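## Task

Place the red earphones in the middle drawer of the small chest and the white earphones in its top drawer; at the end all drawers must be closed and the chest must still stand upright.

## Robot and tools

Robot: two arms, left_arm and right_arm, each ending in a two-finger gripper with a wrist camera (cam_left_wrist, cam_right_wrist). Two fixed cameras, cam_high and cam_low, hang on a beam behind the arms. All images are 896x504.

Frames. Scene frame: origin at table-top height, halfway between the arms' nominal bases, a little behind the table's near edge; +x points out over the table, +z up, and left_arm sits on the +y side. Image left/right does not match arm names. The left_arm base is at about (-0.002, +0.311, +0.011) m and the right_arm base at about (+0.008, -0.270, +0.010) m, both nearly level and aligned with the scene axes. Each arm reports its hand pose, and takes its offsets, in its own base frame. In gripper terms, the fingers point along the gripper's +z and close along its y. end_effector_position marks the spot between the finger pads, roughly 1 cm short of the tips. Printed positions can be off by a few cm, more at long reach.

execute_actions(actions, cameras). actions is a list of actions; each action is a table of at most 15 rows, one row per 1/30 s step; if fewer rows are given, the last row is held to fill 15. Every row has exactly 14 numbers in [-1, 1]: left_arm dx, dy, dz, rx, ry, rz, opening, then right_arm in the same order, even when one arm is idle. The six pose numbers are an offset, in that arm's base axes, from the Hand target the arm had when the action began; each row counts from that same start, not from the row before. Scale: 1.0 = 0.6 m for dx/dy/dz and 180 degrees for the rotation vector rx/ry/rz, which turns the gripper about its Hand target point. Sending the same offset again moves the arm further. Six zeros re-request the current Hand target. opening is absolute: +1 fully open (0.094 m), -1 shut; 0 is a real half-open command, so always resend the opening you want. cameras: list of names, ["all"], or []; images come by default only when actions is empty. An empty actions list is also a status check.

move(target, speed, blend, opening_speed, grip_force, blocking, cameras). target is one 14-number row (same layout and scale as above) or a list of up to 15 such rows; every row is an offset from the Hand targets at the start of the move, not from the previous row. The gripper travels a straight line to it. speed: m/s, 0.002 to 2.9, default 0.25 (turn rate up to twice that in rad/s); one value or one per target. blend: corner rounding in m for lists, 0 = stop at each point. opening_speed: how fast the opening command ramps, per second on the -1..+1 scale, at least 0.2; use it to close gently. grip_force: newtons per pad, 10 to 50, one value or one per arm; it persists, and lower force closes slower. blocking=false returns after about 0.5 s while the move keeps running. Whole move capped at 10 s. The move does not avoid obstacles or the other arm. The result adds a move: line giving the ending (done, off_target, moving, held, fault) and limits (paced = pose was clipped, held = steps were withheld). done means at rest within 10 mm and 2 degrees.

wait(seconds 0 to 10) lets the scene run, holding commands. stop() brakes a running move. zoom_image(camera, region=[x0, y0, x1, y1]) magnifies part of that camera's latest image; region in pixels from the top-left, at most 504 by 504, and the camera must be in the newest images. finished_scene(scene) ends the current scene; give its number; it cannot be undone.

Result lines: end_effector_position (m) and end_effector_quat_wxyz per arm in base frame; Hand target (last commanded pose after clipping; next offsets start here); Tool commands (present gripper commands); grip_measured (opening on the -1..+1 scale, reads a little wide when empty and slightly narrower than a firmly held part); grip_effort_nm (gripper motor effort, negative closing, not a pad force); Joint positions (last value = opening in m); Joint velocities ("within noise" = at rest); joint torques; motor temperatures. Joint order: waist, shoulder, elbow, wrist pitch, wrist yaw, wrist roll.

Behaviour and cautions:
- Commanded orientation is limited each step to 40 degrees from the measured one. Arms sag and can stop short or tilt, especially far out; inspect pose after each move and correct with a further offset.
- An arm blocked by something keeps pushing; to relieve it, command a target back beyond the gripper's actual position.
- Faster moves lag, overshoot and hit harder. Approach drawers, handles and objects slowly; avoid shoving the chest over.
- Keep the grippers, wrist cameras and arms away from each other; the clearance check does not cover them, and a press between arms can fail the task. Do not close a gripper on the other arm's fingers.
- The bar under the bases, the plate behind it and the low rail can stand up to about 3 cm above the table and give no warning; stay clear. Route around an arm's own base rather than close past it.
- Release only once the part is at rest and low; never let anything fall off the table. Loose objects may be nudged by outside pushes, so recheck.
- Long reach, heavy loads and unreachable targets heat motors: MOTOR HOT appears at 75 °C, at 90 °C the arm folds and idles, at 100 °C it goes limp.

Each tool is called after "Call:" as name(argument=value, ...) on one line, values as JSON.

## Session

Call:
execute_actions(actions=[])

Scene clock: 0.00 s.
left_arm: end_effector_position=(+0.3909, +0.0144, +0.0958) grip_measured=+1.000 grip_effort_nm=n/a end_effector_quat_wxyz=(+0.582, -0.039, +0.811, +0.031) | right_arm: end_effector_position=(+0.4061, -0.0280, +0.1184) grip_measured=+1.000 grip_effort_nm=n/a end_effector_quat_wxyz=(+0.621, +0.067, +0.779, -0.052)
Joint positions: left_arm=[-0.01 1.516 0.348 0.841 -0.105 -0.029 0.094] | right_arm=[0.002 1.563 0.383 0.952 0.167 0.04 0.094]
Joint velocities: within noise
Joint torques (N m): no reading
Motor temperatures (°C): left_arm=[23 25 32 31 25 27 25] | right_arm=[24 28 34 29 26 26 25]
Heat: left arm: 32 °C; right arm: 34 °C.
Hand target: left_arm +0.3939, +0.0135, +0.1032; +0.591, -0.038, +0.805, +0.030 | right_arm +0.4092, -0.0285, +0.1278; +0.632, +0.068, +0.770, -0.052
Tool commands: left_gripper/opening=+1.0 right_gripper/opening=+1.0

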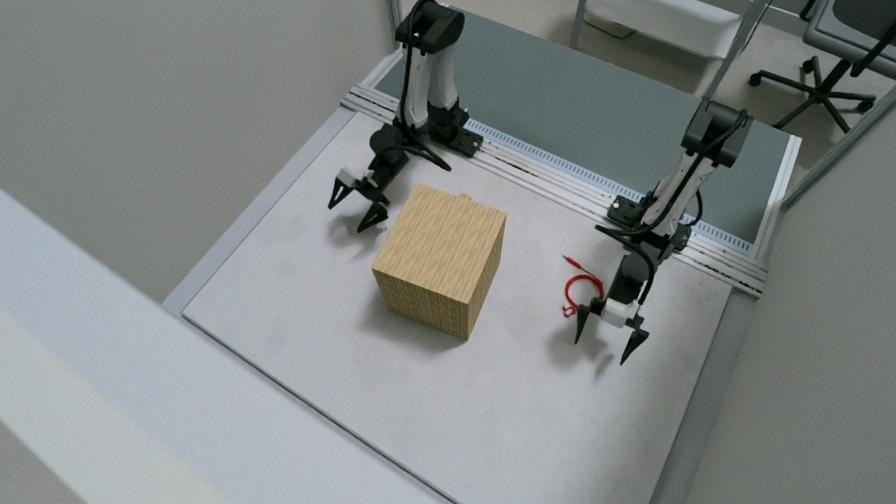

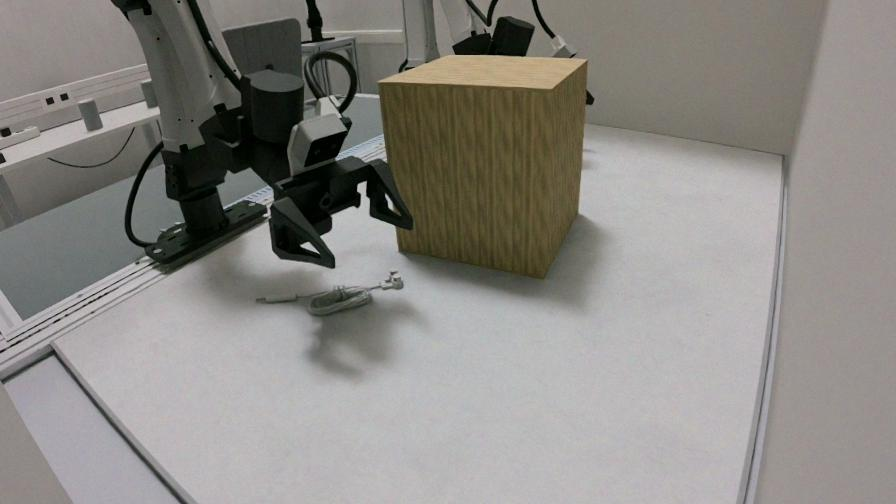

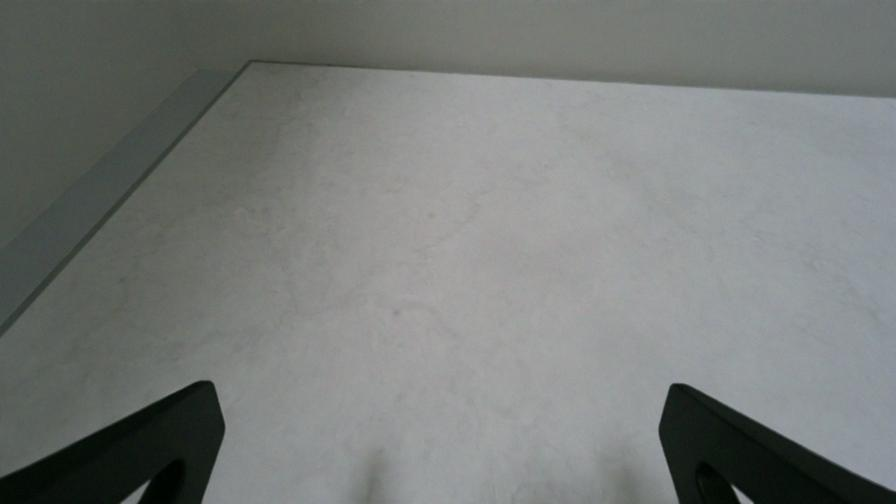

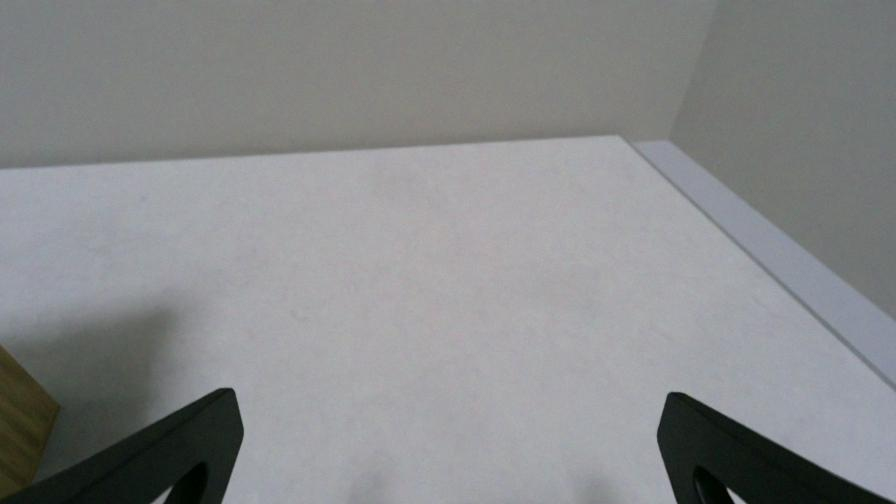

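Call:
move(target=[[-0.2065, -0.0725, 0.1613, 0.209, -0.0916, -0.188, 1.0, -0.1, 0.0, 0.12, 0.01, 0.13, 0.026, 1.0], [-0.3415, -0.5858, 0.045, 0.5222, -0.2291, -0.4699, 0.3, -0.1987, -0.0025, 0.1537, 0.0214, 0.27, 0.052, 1.0]], speed=[0.35, 0.4], blend=[0.04, 0], grip_force=[50, 50], cameras=["all"])

Scene clock: 169.13 s.
left_arm: end_effector_position=(+0.1856, -0.3266, +0.1135) grip_measured=+0.303 grip_effort_nm=-0.13 end_effector_quat_wxyz=(+0.486, +0.841, +0.162, +0.173) | right_arm: end_effector_position=(+0.2844, -0.0288, +0.2094) grip_measured=+1.000 grip_effort_nm=0.01 end_effector_quat_wxyz=(+0.245, +0.002, +0.969, -0.001)
Joint positions: left_arm=[-1.065 1.282 0.467 0.327 -0.023 1.709 0.061] | right_arm=[-0.139 1.206 1.237 -1.111 -0.062 -0.118 0.094]
Joint torques (N m): left_arm=[-0.31 -3.11 10.09 2.3 0.13 0.12] | right_arm=[-0.83 -2.32 9.26 1.37 0.05 -0.17]
Motor temperatures (°C): left_arm=[23 27 36 46 25 27 24] | right_arm=[24 31 41 45 26 26 25]
Heat: left arm: 46 °C; right arm: 45 °C.
Hand target: left_arm +0.1891, -0.3379, +0.1303; +0.507, +0.829, +0.155, +0.179 | right_arm +0.2899, -0.0300, +0.2200; +0.259, +0.000, +0.966, +0.000
Off the commanded pose: left_arm 0.020 m, 3 deg | right_arm 0.012 m, 2 deg.
move: off_target (left_arm, right_arm); target 2's new opening was sent with left_arm's hand 0.020 m and 3 deg from that target

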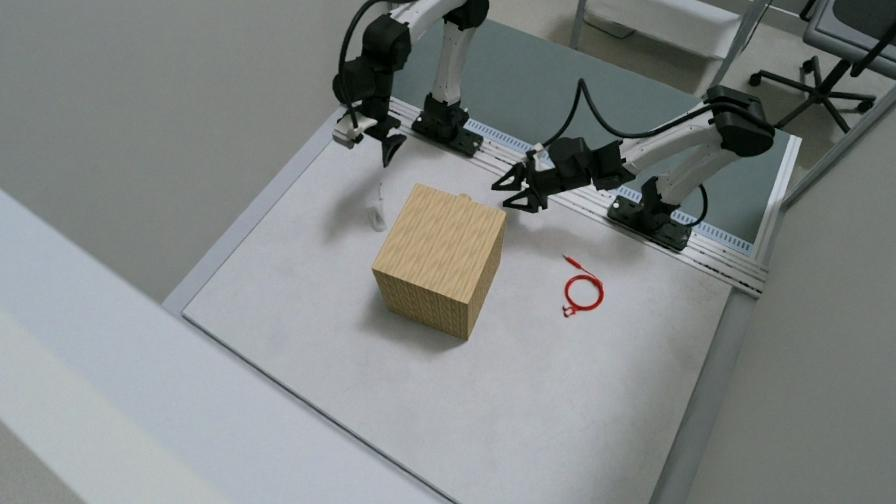

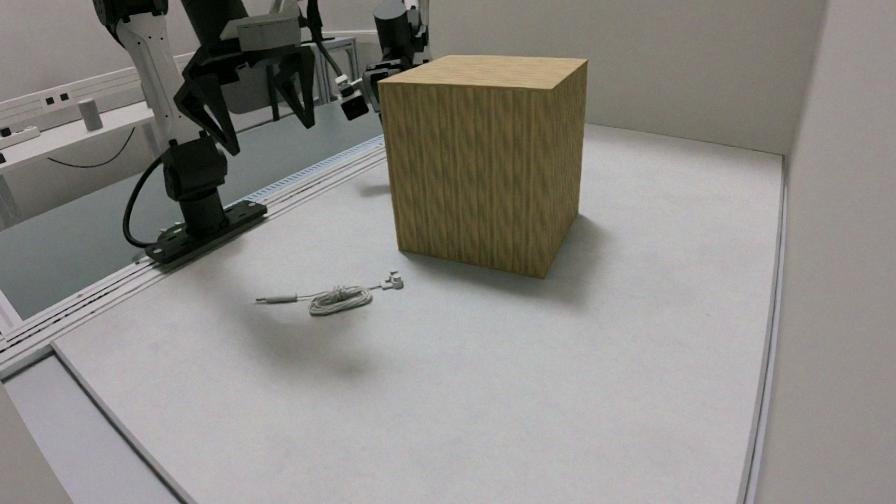

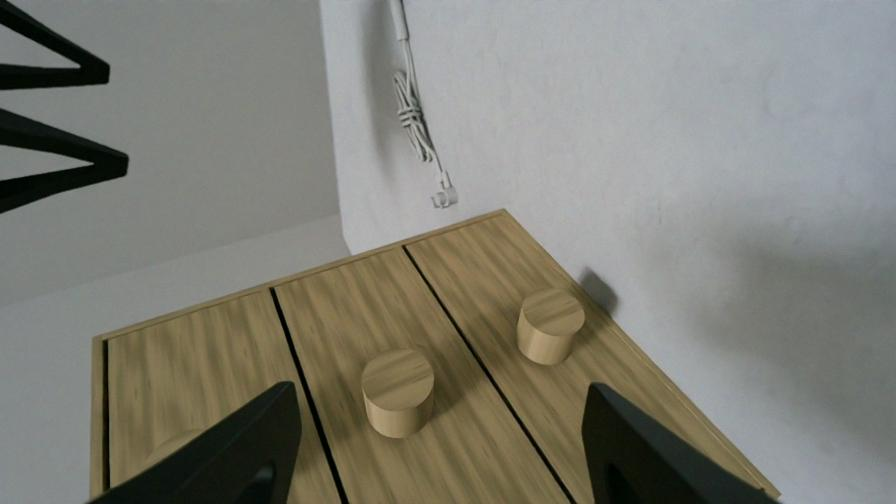

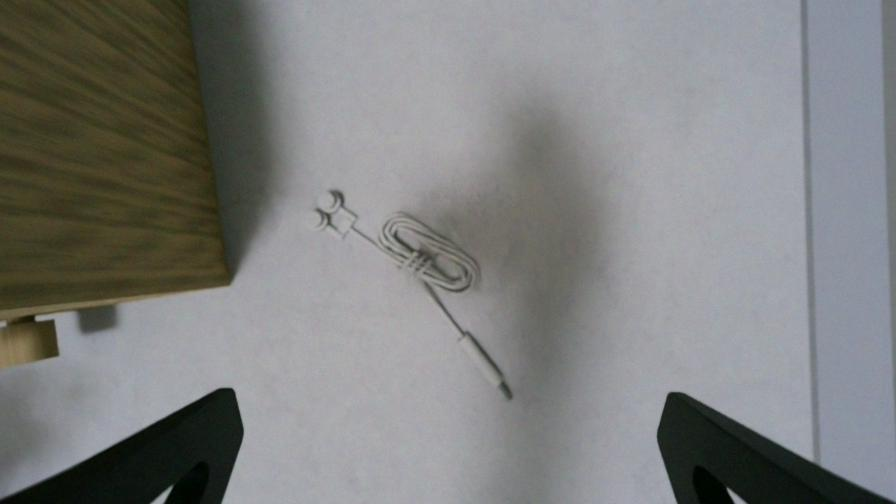

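Call:
move(target=[0.0767, -0.0398, -0.0042, 0, 0, 0, 0.3, 0, 0, 0, 0, 0, 0, 1.0], speed=0.15, cameras=["cam_left_wrist", "cam_right_wrist"])

Call:
zoom_image(camera="cam_right_wrist", region=[290, 180, 530, 420])

Scene clock: 230.43 s.
left_arm: end_effector_position=(+0.2295, -0.3504, +0.1107) grip_measured=+0.303 grip_effort_nm=-0.13 end_effector_quat_wxyz=(+0.483, +0.842, +0.164, +0.175) | right_arm: end_effector_position=(+0.2844, -0.0288, +0.2094) grip_measured=+1.000 grip_effort_nm=0.01 end_effector_quat_wxyz=(+0.245, +0.002, +0.969, -0.001)
Joint positions: left_arm=[-0.969 1.483 0.612 0.379 0.054 1.755 0.061] | right_arm=[-0.139 1.206 1.237 -1.111 -0.062 -0.118 0.094]
Joint torques (N m): left_arm=[0.7 -4.4 9.91 2.35 0.34 0.17] | right_arm=[-0.7 -2.3 9.26 1.38 0.05 -0.12]
Motor temperatures (°C): left_arm=[23 26 42 50 25 27 24] | right_arm=[24 29 51 40 26 26 25]
Heat: left arm: 50 °C; right arm: 51 °C.
Hand target: left_arm +0.2351, -0.3618, +0.1277; +0.507, +0.829, +0.156, +0.178 | right_arm +0.2899, -0.0300, +0.2200; +0.259, +0.000, +0.966, +0.000
Off the commanded pose: left_arm 0.021 m, 3 deg | right_arm 0.012 m, 2 deg.
move: off_target (left_arm, right_arm)
Images, in order (width x height): cam_left_wrist 896x504, cam_right_wrist 896x504.

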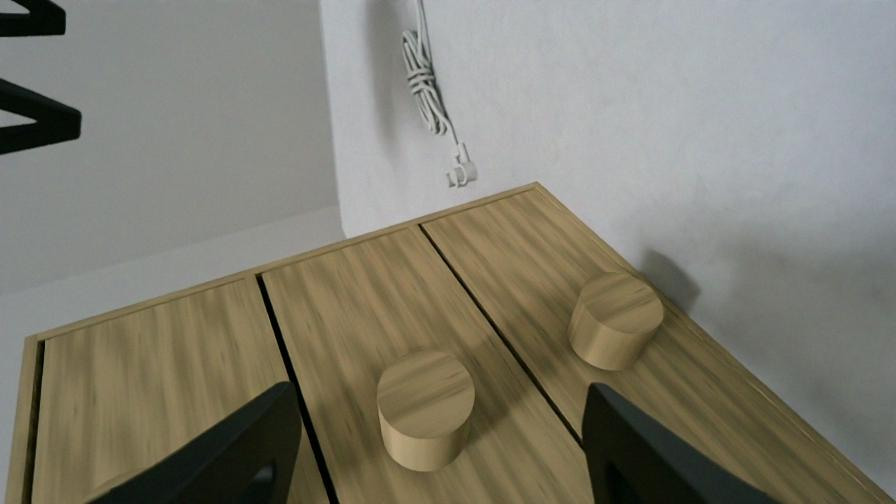

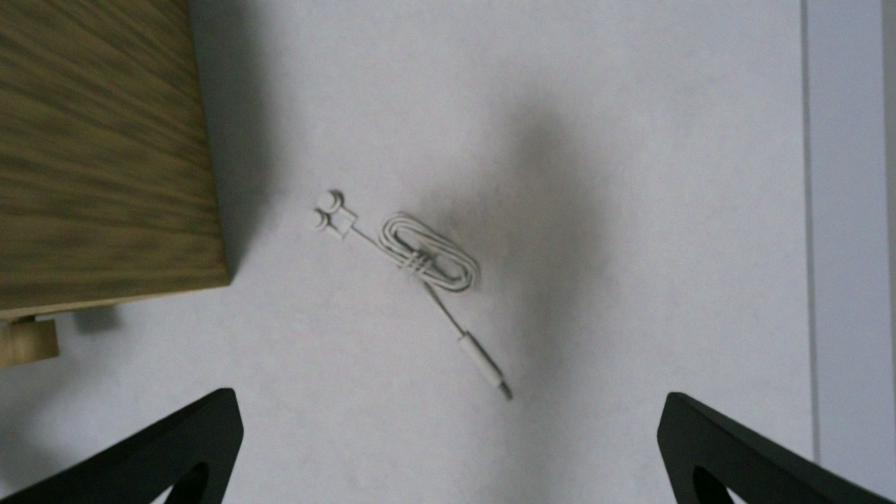

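Scaled by 2.100 from the camera's 896x504 image, which has a finer 1280x720 frame.

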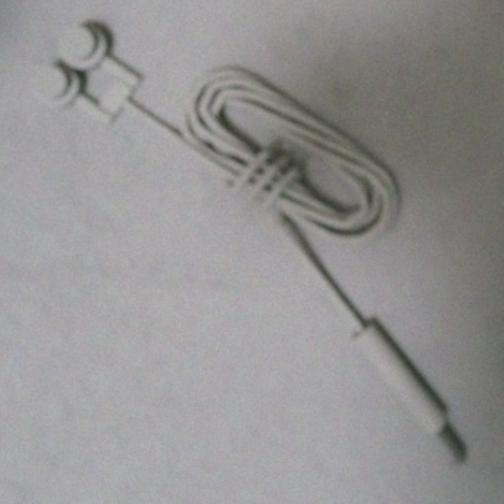

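Call:
move(target=[[0.0363, -0.0643, -0.0283, 0, 0, 0, 0.3, 0.03, 0.01, -0.1, -0.018, 0.04, 0.14, 0.064], [0.1015, -0.032, -0.0185, 0, 0, 0, 0.3, 0.0547, 0.0192, -0.2117, -0.0363, 0.078, 0.2762, 0.064]], speed=[0.2, 0.15], cameras=["cam_left_wrist", "cam_right_wrist", "cam_high"])

Scene clock: 259.43 s.
left_arm: end_effector_position=(+0.2809, -0.3773, +0.1033) grip_measured=+0.303 grip_effort_nm=-0.13 end_effector_quat_wxyz=(+0.495, +0.840, +0.147, +0.166) | right_arm: end_effector_position=(+0.3148, -0.0205, +0.0895) grip_measured=+0.066 grip_effort_nm=-0.08 end_effector_quat_wxyz=(+0.105, -0.411, +0.904, +0.058)
Joint positions: left_arm=[-0.862 1.707 0.788 0.437 0.188 1.819 0.061] | right_arm=[-0.184 1.643 1.225 -1.046 -0.216 -1.026 0.05]
Joint torques (N m): left_arm=[1.95 -5.7 10.29 2.13 0.12 0.02] | right_arm=[0.25 -5.18 7.23 0.66 -0.14 -0.19]
Heat: left arm: 52 °C; right arm: 51 °C.
Hand target: left_arm +0.2961, -0.3810, +0.1168; +0.507, +0.829, +0.155, +0.179 | right_arm +0.3227, -0.0186, +0.0930; +0.118, -0.419, +0.899, +0.055
Off the commanded pose: left_arm 0.021 m, 3 deg | right_arm 0.009 m, 2 deg.
move: off_target (left_arm)
Images, in order (width x height): cam_high 896x504, cam_left_wrist 896x504, cam_right_wrist 896x504.

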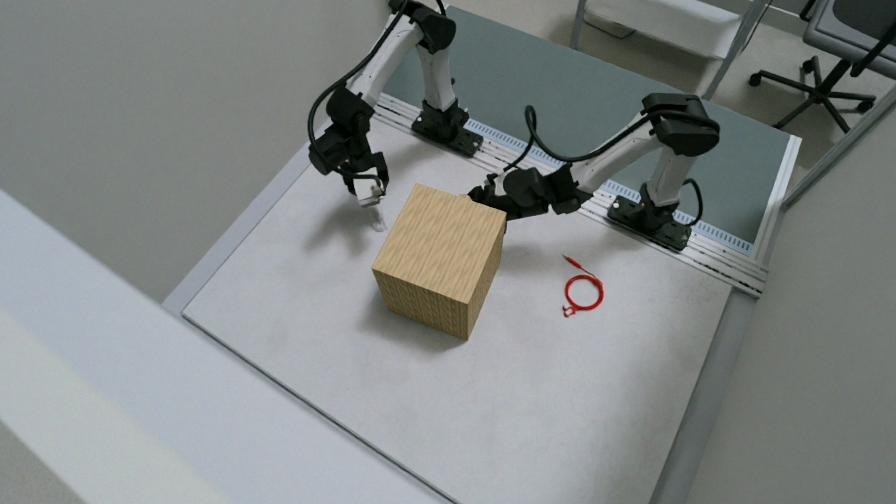

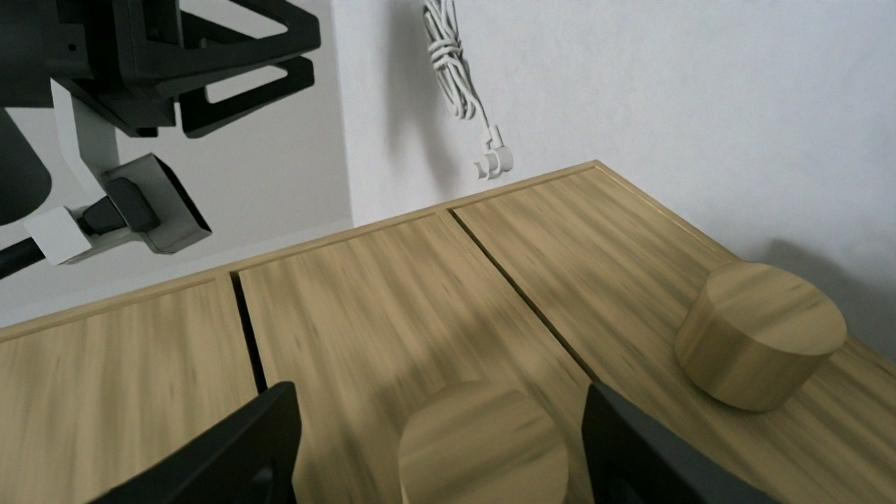

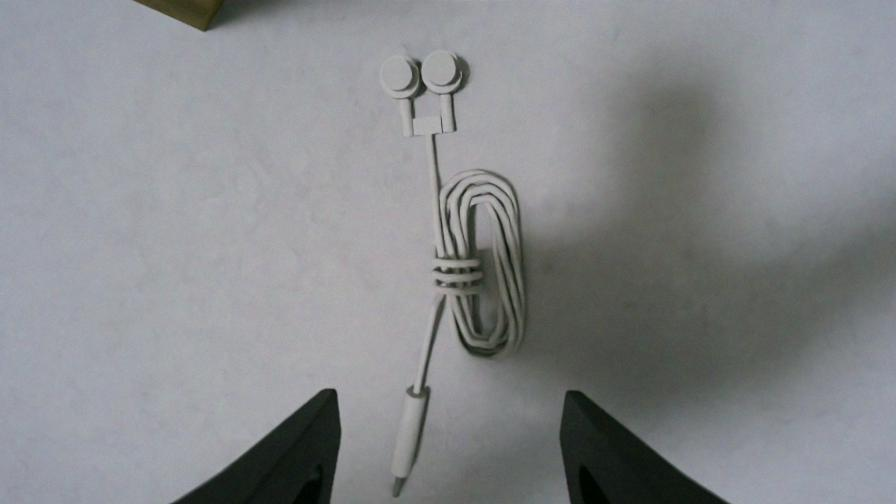

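Call:
move(target=[[0.006, 0.007, -0.0036, 0, 0, 0, 0.3, 0.0205, -0.0063, -0.0717, 0, 0, 0, 0.064], [0.0118, 0.0147, -0.0072, 0, 0, 0, 0.3, 0.0205, -0.0063, -0.1367, 0, 0, 0, 0.064]], speed=[0.12, 0.07], cameras=["cam_left_wrist", "cam_right_wrist"])

Scene clock: 282.43 s.
left_arm: end_effector_position=(+0.2793, -0.3770, +0.1035) grip_measured=+0.303 grip_effort_nm=-0.13 end_effector_quat_wxyz=(+0.501, +0.842, +0.131, +0.153) | right_arm: end_effector_position=(+0.3319, -0.0237, +0.0119) grip_measured=+0.066 grip_effort_nm=-0.08 end_effector_quat_wxyz=(+0.110, -0.414, +0.902, +0.054)
Joint positions: left_arm=[-0.842 1.708 0.788 0.436 0.247 1.84 0.061] | right_arm=[-0.184 1.792 1.07 -0.728 -0.216 -1.032 0.05]
Joint torques (N m): left_arm=[3.25 -5.65 8.73 2.25 -0.19 -0.05] | right_arm=[-0.03 -5.78 5.33 0.72 -0.15 -0.17]
Heat: left arm: 50 °C; right arm: 47 °C.
Hand target: left_arm +0.3032, -0.3722, +0.1124; +0.507, +0.829, +0.156, +0.179 | right_arm +0.3350, -0.0223, +0.0110; +0.118, -0.419, +0.899, +0.055
Off the commanded pose: left_arm 0.026 m, 4 deg | right_arm 0.004 m, 1 deg.
move: off_target (left_arm)
Images, in order (width x height): cam_left_wrist 896x504, cam_right_wrist 896x504.

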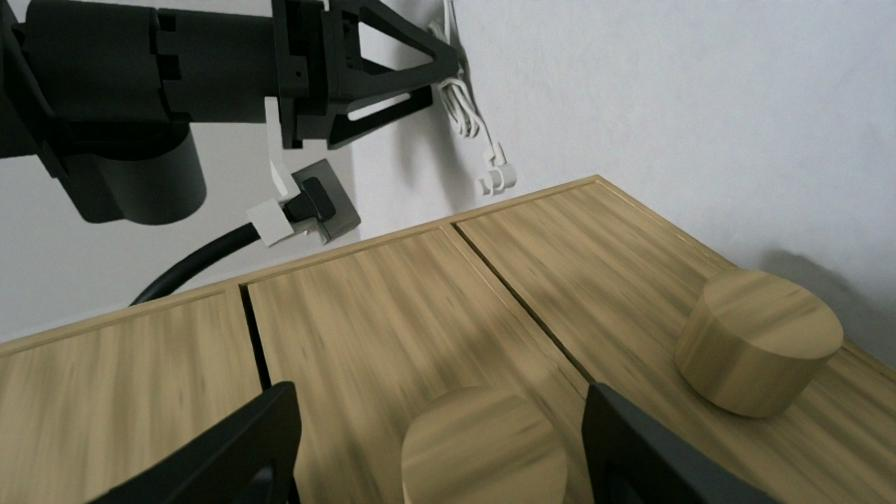

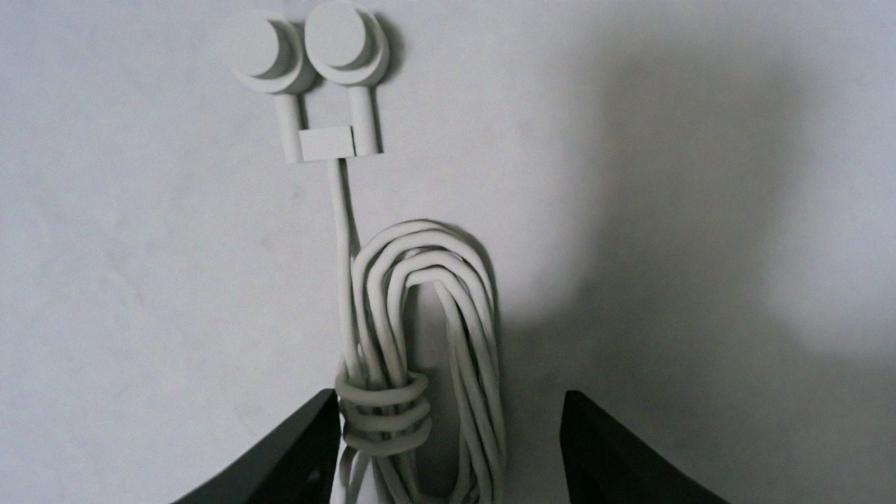

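Call:
move(target=[[-0.0118, -0.0147, 0.0072, 0, 0, 0, 0.3, 0, 0, 0, 0, 0, 0, -0.93], [-0.0118, -0.0147, 0.0072, 0, 0, 0, 0.3, 0, 0, 0.15, 0, 0, 0, -0.93]], speed=[0.1, 0.1], grip_force=[50, 35], cameras=["all"])

Call:
zoom_image(camera="cam_high", region=[400, 120, 640, 260])

Scene clock: 295.77 s.
left_arm: end_effector_position=(+0.2802, -0.3770, +0.1030) grip_measured=+0.303 grip_effort_nm=-0.13 end_effector_quat_wxyz=(+0.497, +0.842, +0.136, +0.161) | right_arm: end_effector_position=(+0.3272, -0.0228, +0.0853) grip_measured=-0.842 grip_effort_nm=-0.75 end_effector_quat_wxyz=(+0.095, -0.413, +0.903, +0.065)
Joint positions: left_arm=[-0.851 1.708 0.788 0.436 0.22 1.838 0.061] | right_arm=[-0.184 1.714 1.289 -1.063 -0.216 -1.032 0.007]
Joint torques (N m): left_arm=[0.88 -5.98 10.28 2.13 -0.23 -0.22] | right_arm=[-0.09 -7.91 8.38 0.35 -0.11 -0.18]
Motor temperatures (°C): left_arm=[24 27 44 50 25 28 24] | right_arm=[24 32 46 36 26 26 25]
Heat: left arm: 50 °C; right arm: 46 °C.
Hand target: left_arm +0.2960, -0.3810, +0.1168; +0.507, +0.829, +0.155, +0.179 | right_arm +0.3350, -0.0223, +0.1010; +0.118, -0.419, +0.899, +0.055
Off the commanded pose: left_arm 0.021 m, 4 deg | right_arm 0.018 m, 3 deg.
grip_force (N): 50, 35
move: off_target (left_arm, right_arm)

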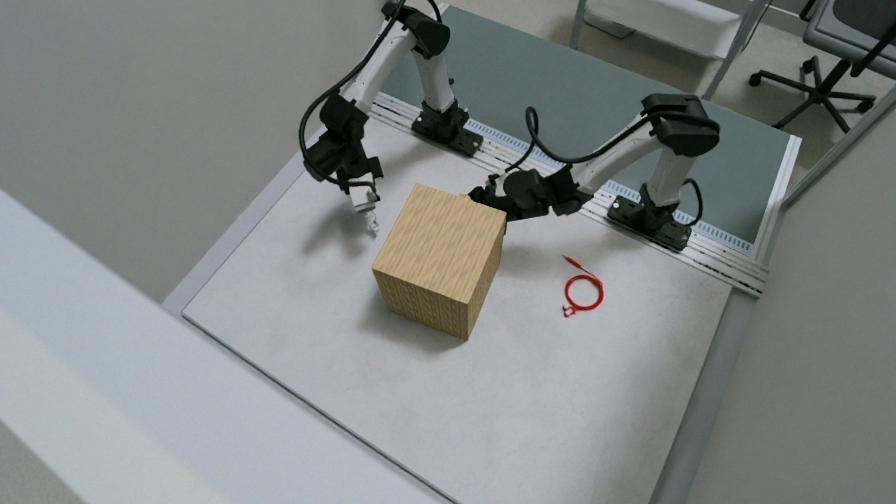

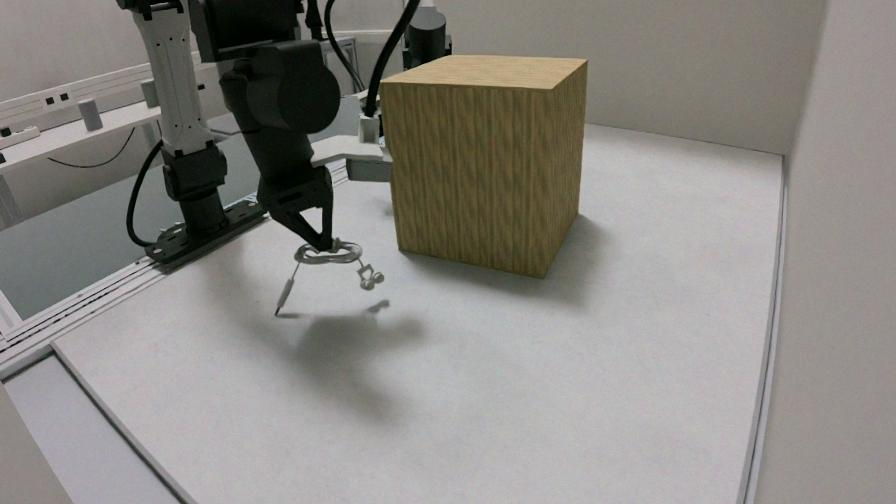

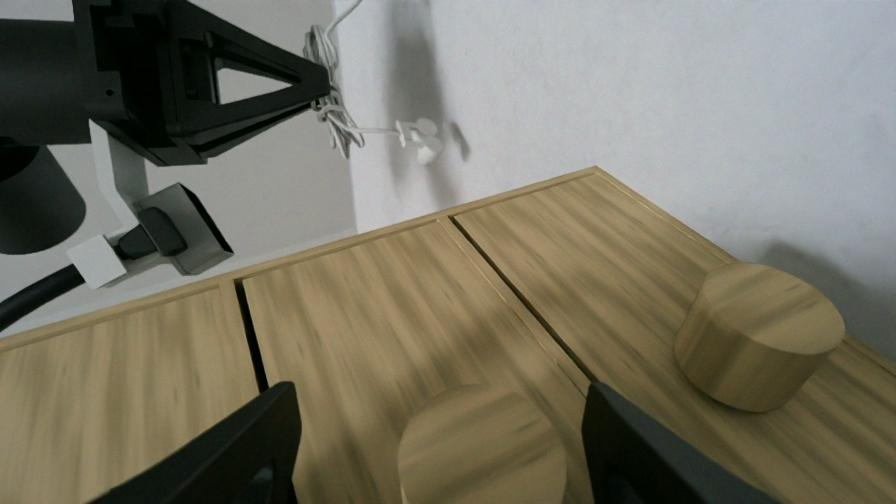

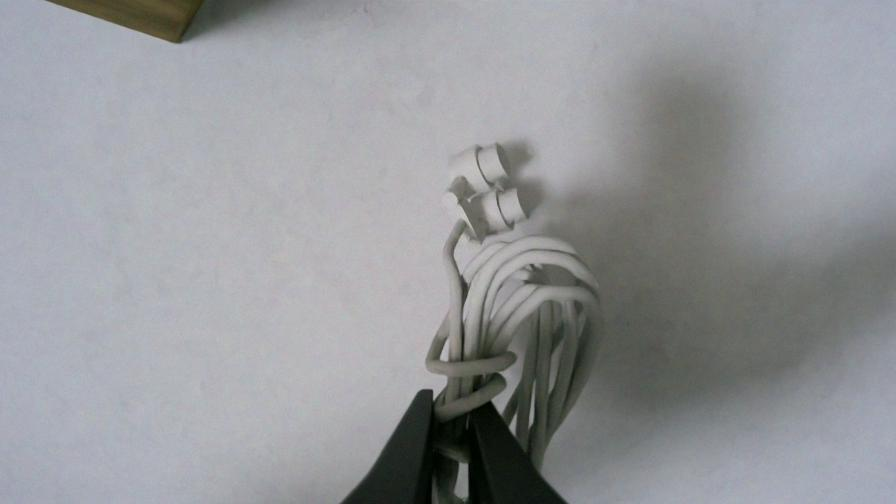

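Scaled by 2.100 from the camera's 896x504 image, which has a finer 1280x720 frame.

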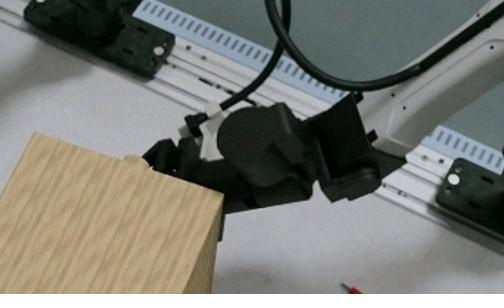

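Call:
move(target=[[-0.0433, -0.0017, 0.007, 0.0383, -0.0452, 0.0833, 0.3, 0, 0, 0.08, 0, 0, 0, -0.93], [-0.0007, 0.0075, -0.0023, 0.0383, -0.0452, 0.0833, 0.3, 0, 0, 0.1167, 0, 0, 0, -0.93]], speed=[0.12, 0.08], cameras=["cam_left_wrist", "cam_high"])

Scene clock: 313.63 s.
left_arm: end_effector_position=(+0.2854, -0.3664, +0.0983) grip_measured=+0.303 grip_effort_nm=-0.12 end_effector_quat_wxyz=(+0.415, +0.831, +0.213, +0.303) | right_arm: end_effector_position=(+0.3305, -0.0234, +0.1569) grip_measured=-0.842 grip_effort_nm=-0.75 end_effector_quat_wxyz=(+0.098, -0.413, +0.903, +0.063)
Joint positions: left_arm=[-1.015 1.706 0.788 0.403 -0.285 1.793 0.061] | right_arm=[-0.184 1.71 1.569 -1.341 -0.216 -1.032 0.007]
Joint torques (N m): left_arm=[1.06 -5.87 9.96 2.33 0.08 0.11] | right_arm=[-0.06 -7.45 8.5 0.4 -0.12 -0.19]
Heat: left arm: 50 °C; right arm: 47 °C.
Hand target: left_arm +0.2957, -0.3765, +0.1154; +0.438, +0.816, +0.215, +0.310 | right_arm +0.3351, -0.0224, +0.1710; +0.118, -0.419, +0.899, +0.055
Off the commanded pose: left_arm 0.022 m, 3 deg | right_arm 0.015 m, 3 deg.
grip_force (N): 50, 35
move: off_target (left_arm, right_arm)
Images, in order (width x height): cam_high 896x504, cam_left_wrist 896x504.

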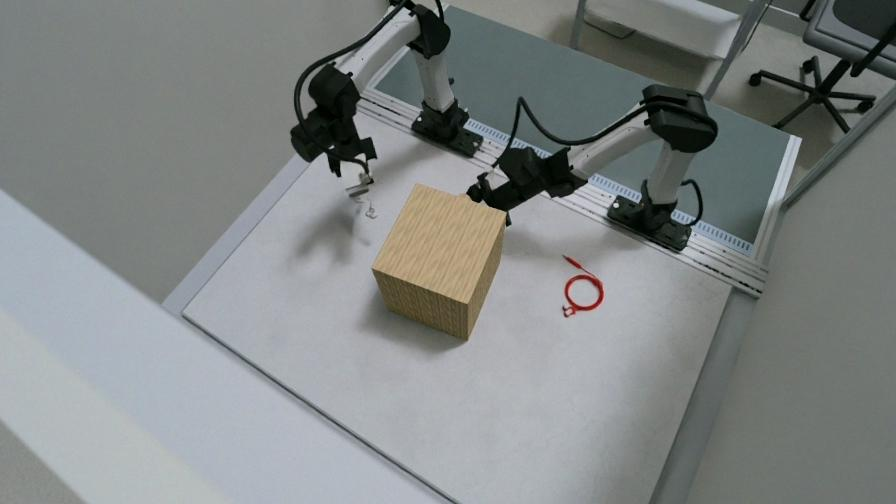

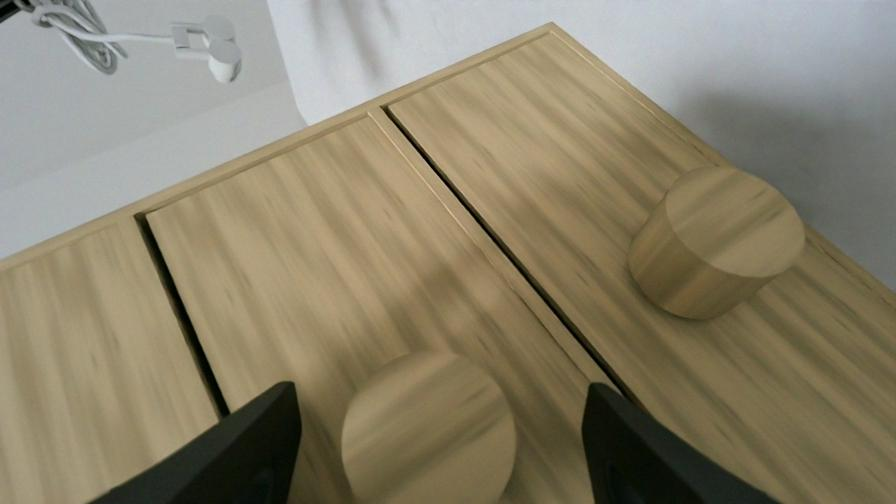

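Call:
move(target=[[0.01, 0.0075, 0.0042, 0, 0, 0, 0.3, 0, 0, 0, 0, 0, 0, -0.93], [0.01, 0.0075, 0.0042, 0, 0, 0, -0.56, 0, 0, 0, 0, 0, 0, -0.93], [-0.2043, -0.0242, 0.0042, 0, 0, 0, -0.56, 0, 0, 0, 0, 0, 0, -0.93]], speed=[0.08, 0.08, 0.1], cameras=["cam_left_wrist", "cam_high", "cam_low"])

Scene clock: 325.10 s.
left_arm: end_effector_position=(+0.1714, -0.3898, +0.0982) grip_measured=-0.399 grip_effort_nm=-1.02 end_effector_quat_wxyz=(+0.417, +0.832, +0.207, +0.301) | right_arm: end_effector_position=(+0.3304, -0.0234, +0.1569) grip_measured=-0.842 grip_effort_nm=-0.75 end_effector_quat_wxyz=(+0.098, -0.413, +0.903, +0.063)
Joint positions: left_arm=[-1.386 1.63 0.728 0.298 -0.59 1.585 0.028] | right_arm=[-0.184 1.71 1.569 -1.341 -0.216 -1.032 0.007]
Joint torques (N m): left_arm=[-0.27 -8.55 6.94 2.08 -0.36 0.08] | right_arm=[-0.02 -7.51 8.54 0.42 -0.13 -0.15]
Heat: left arm: 51 °C; right arm: 49 °C.
Hand target: left_arm +0.1730, -0.3910, +0.1180; +0.438, +0.816, +0.215, +0.310 | right_arm +0.3350, -0.0223, +0.1710; +0.118, -0.419, +0.899, +0.055
Off the commanded pose: left_arm 0.020 m, 3 deg | right_arm 0.015 m, 3 deg.
grip_force (N): 50, 35
move: off_target (left_arm, right_arm); target 2's new opening was sent with left_arm's hand 0.026 m and 4 deg from that target
Images, in order (width x height): cam_high 896x504, cam_low 896x504, cam_left_wrist 896x504.

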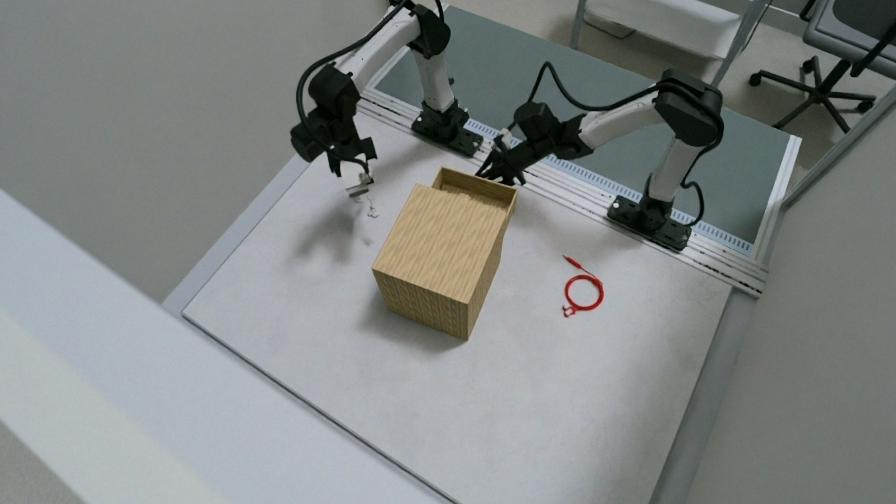

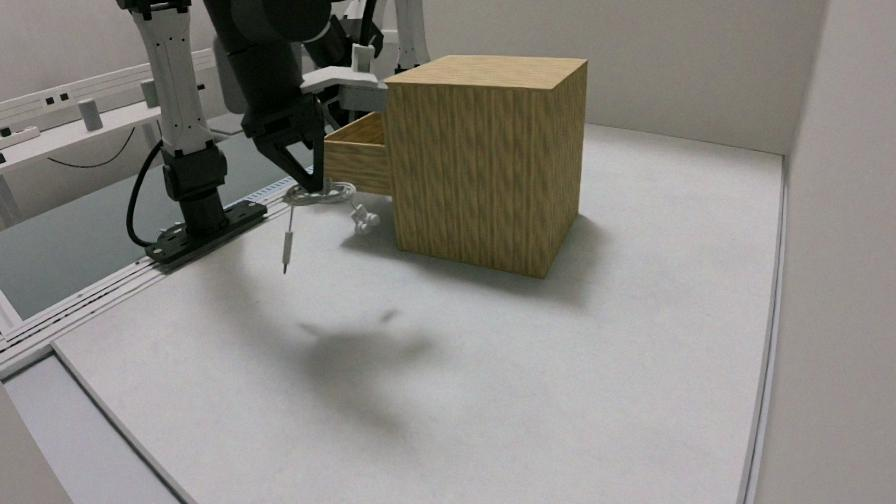

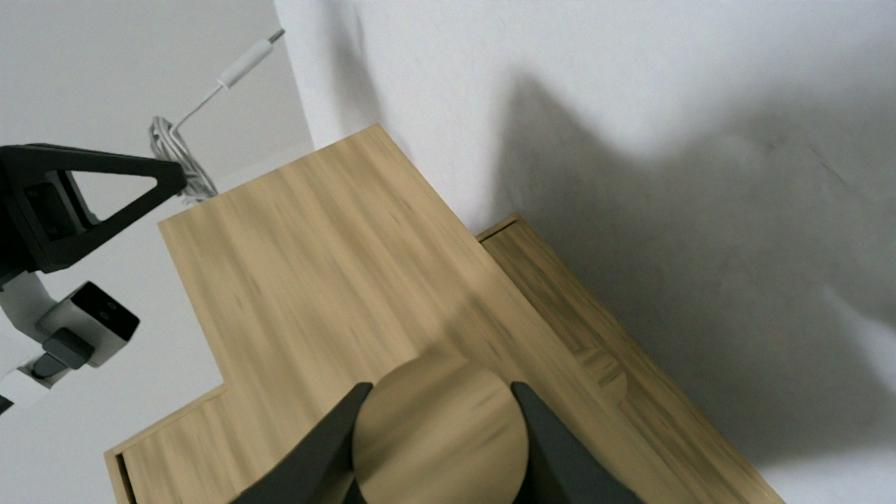

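Call:
move(target=[[0, 0, 0, 0, 0, 0, 0.3, 0, 0, 0, 0, 0, 0, -0.93], [-0.0583, 0.0483, 0.0683, 0, 0, 0, 0.3, 0, 0, 0, 0, 0, 0, -0.93], [0.1283, 0.2517, 0.2367, -0.235, 0.169, 0.326, 0.3, 0, 0, 0, 0, 0, 0, -0.93], [0.1117, 0.6517, 0.22, -0.4271, 0.3073, 0.5921, 0.3, 0, 0, 0, 0, 0, 0, -0.93]], speed=[0.1, 0.2, 0.35, 0.35], blend=[0, 0.02, 0.04, 0], cameras=["cam_left_wrist", "cam_high"])

Scene clock: 347.77 s.
left_arm: end_effector_position=(+0.2389, +0.0001, +0.2411) grip_measured=+0.297 grip_effort_nm=0.15 end_effector_quat_wxyz=(+0.250, -0.003, +0.968, +0.004) | right_arm: end_effector_position=(+0.3304, -0.0234, +0.1569) grip_measured=-0.842 grip_effort_nm=-0.75 end_effector_quat_wxyz=(+0.098, -0.413, +0.903, +0.063)
Joint positions: left_arm=[-0.008 1.069 1.294 -1.289 -0.012 -0.011 0.061] | right_arm=[-0.184 1.71 1.569 -1.341 -0.216 -1.032 0.007]
Joint torques (N m): left_arm=[0.9 -1.26 9.37 1.32 0.18 0.23] | right_arm=[-0.18 -7.57 8.44 0.42 -0.16 -0.17]
Motor temperatures (°C): left_arm=[23 30 42 48 25 28 25] | right_arm=[24 35 51 34 26 26 26]
Heat: left arm: 48 °C; right arm: 51 °C.
Hand target: left_arm +0.2401, -0.0001, +0.2500; +0.258, +0.000, +0.966, +0.000 | right_arm +0.3350, -0.0223, +0.1710; +0.118, -0.419, +0.899, +0.055
Off the commanded pose: left_arm 0.009 m, 1 deg | right_arm 0.015 m, 3 deg.
grip_force (N): 50, 35
move: off_target (right_arm)
Images, in order (width x height): cam_high 896x504, cam_left_wrist 896x504.

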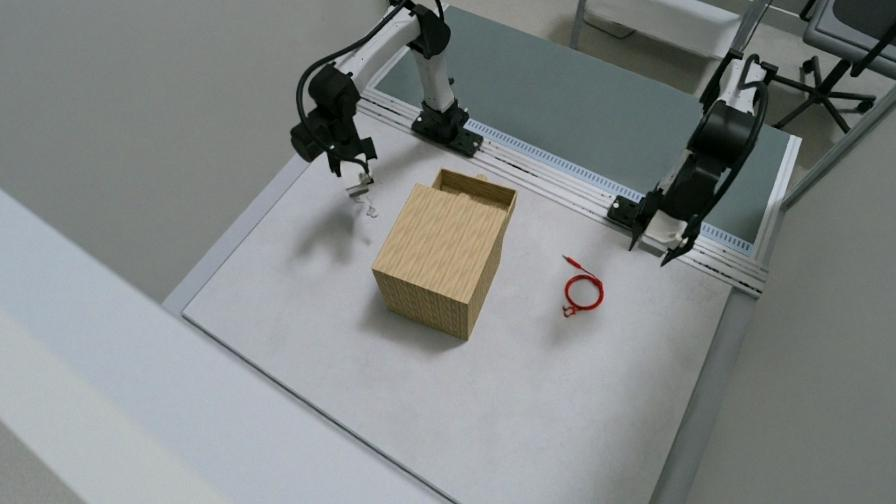

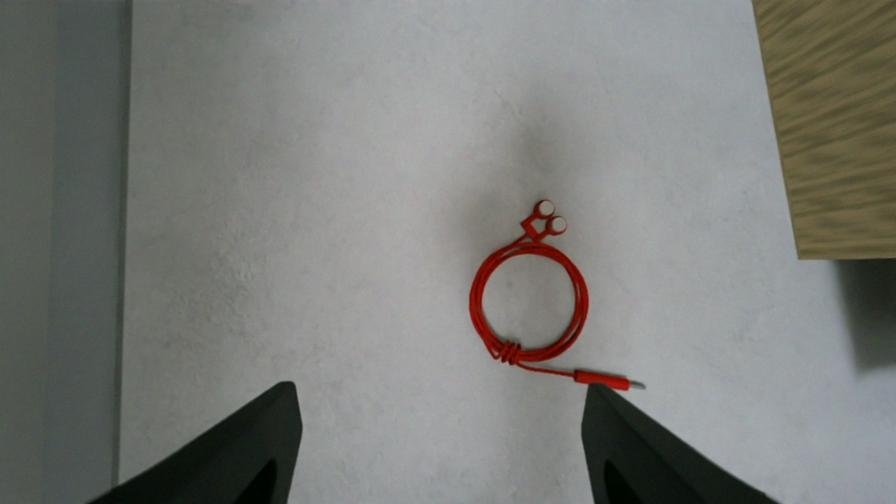

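Call:
move(target=[[0.0042, -0.0338, -0.35, 0, 0.0833, 0, -0.149, 0, 0, 0, 0, 0, 0, -0.93], [0.0042, -0.0338, -0.4217, 0, 0.0833, 0, -0.149, 0, 0, 0, 0, 0, 0, -0.93], [0.0042, -0.0338, -0.4217, 0, 0.0833, 0, -0.95, 0, 0, 0, 0, 0, 0, -0.93], [0.0042, -0.0338, -0.22, 0, 0.0833, 0, -0.95, 0, 0, 0, 0, 0, 0, -0.93]], speed=[0.25, 0.07, 0.05, 0.12], blend=[0.01, 0, 0, 0], grip_force=[42, 35], cameras=["cam_left_wrist", "cam_high"])

Scene clock: 372.43 s.
left_arm: end_effector_position=(+0.2379, -0.0193, +0.1067) grip_measured=-0.936 grip_effort_nm=-0.87 end_effector_quat_wxyz=(+0.115, +0.000, +0.993, -0.001) | right_arm: end_effector_position=(+0.3304, -0.0234, +0.1569) grip_measured=-0.842 grip_effort_nm=-0.75 end_effector_quat_wxyz=(+0.098, -0.413, +0.903, +0.063)
Joint positions: left_arm=[-0.095 1.225 0.931 -1.047 -0.019 -0.093 0.003] | right_arm=[-0.184 1.71 1.569 -1.341 -0.216 -1.032 0.007]
Joint torques (N m): left_arm=[-0.59 -3.9 9.52 0.83 -0.01 0.05] | right_arm=[-0.06 -7.34 8.5 0.37 -0.14 -0.18]
Heat: left arm: 45 °C; right arm: 52 °C.
Hand target: left_arm +0.2426, -0.0204, +0.1180; +0.130, +0.000, +0.991, +0.000 | right_arm +0.3350, -0.0223, +0.1710; +0.118, -0.419, +0.899, +0.055
Off the commanded pose: left_arm 0.012 m, 2 deg | right_arm 0.015 m, 3 deg.
grip_force (N): 42, 35
move: off_target (left_arm, right_arm)
Images, in order (width x height): cam_high 896x504, cam_left_wrist 896x504.

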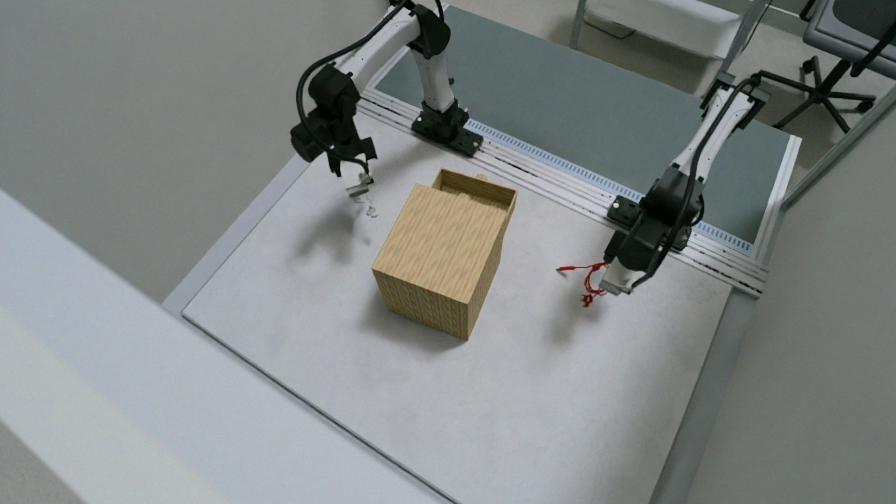

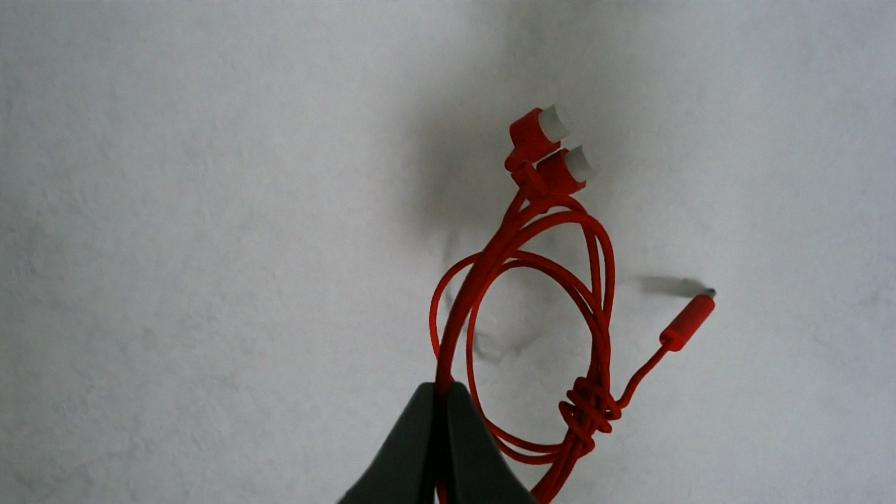

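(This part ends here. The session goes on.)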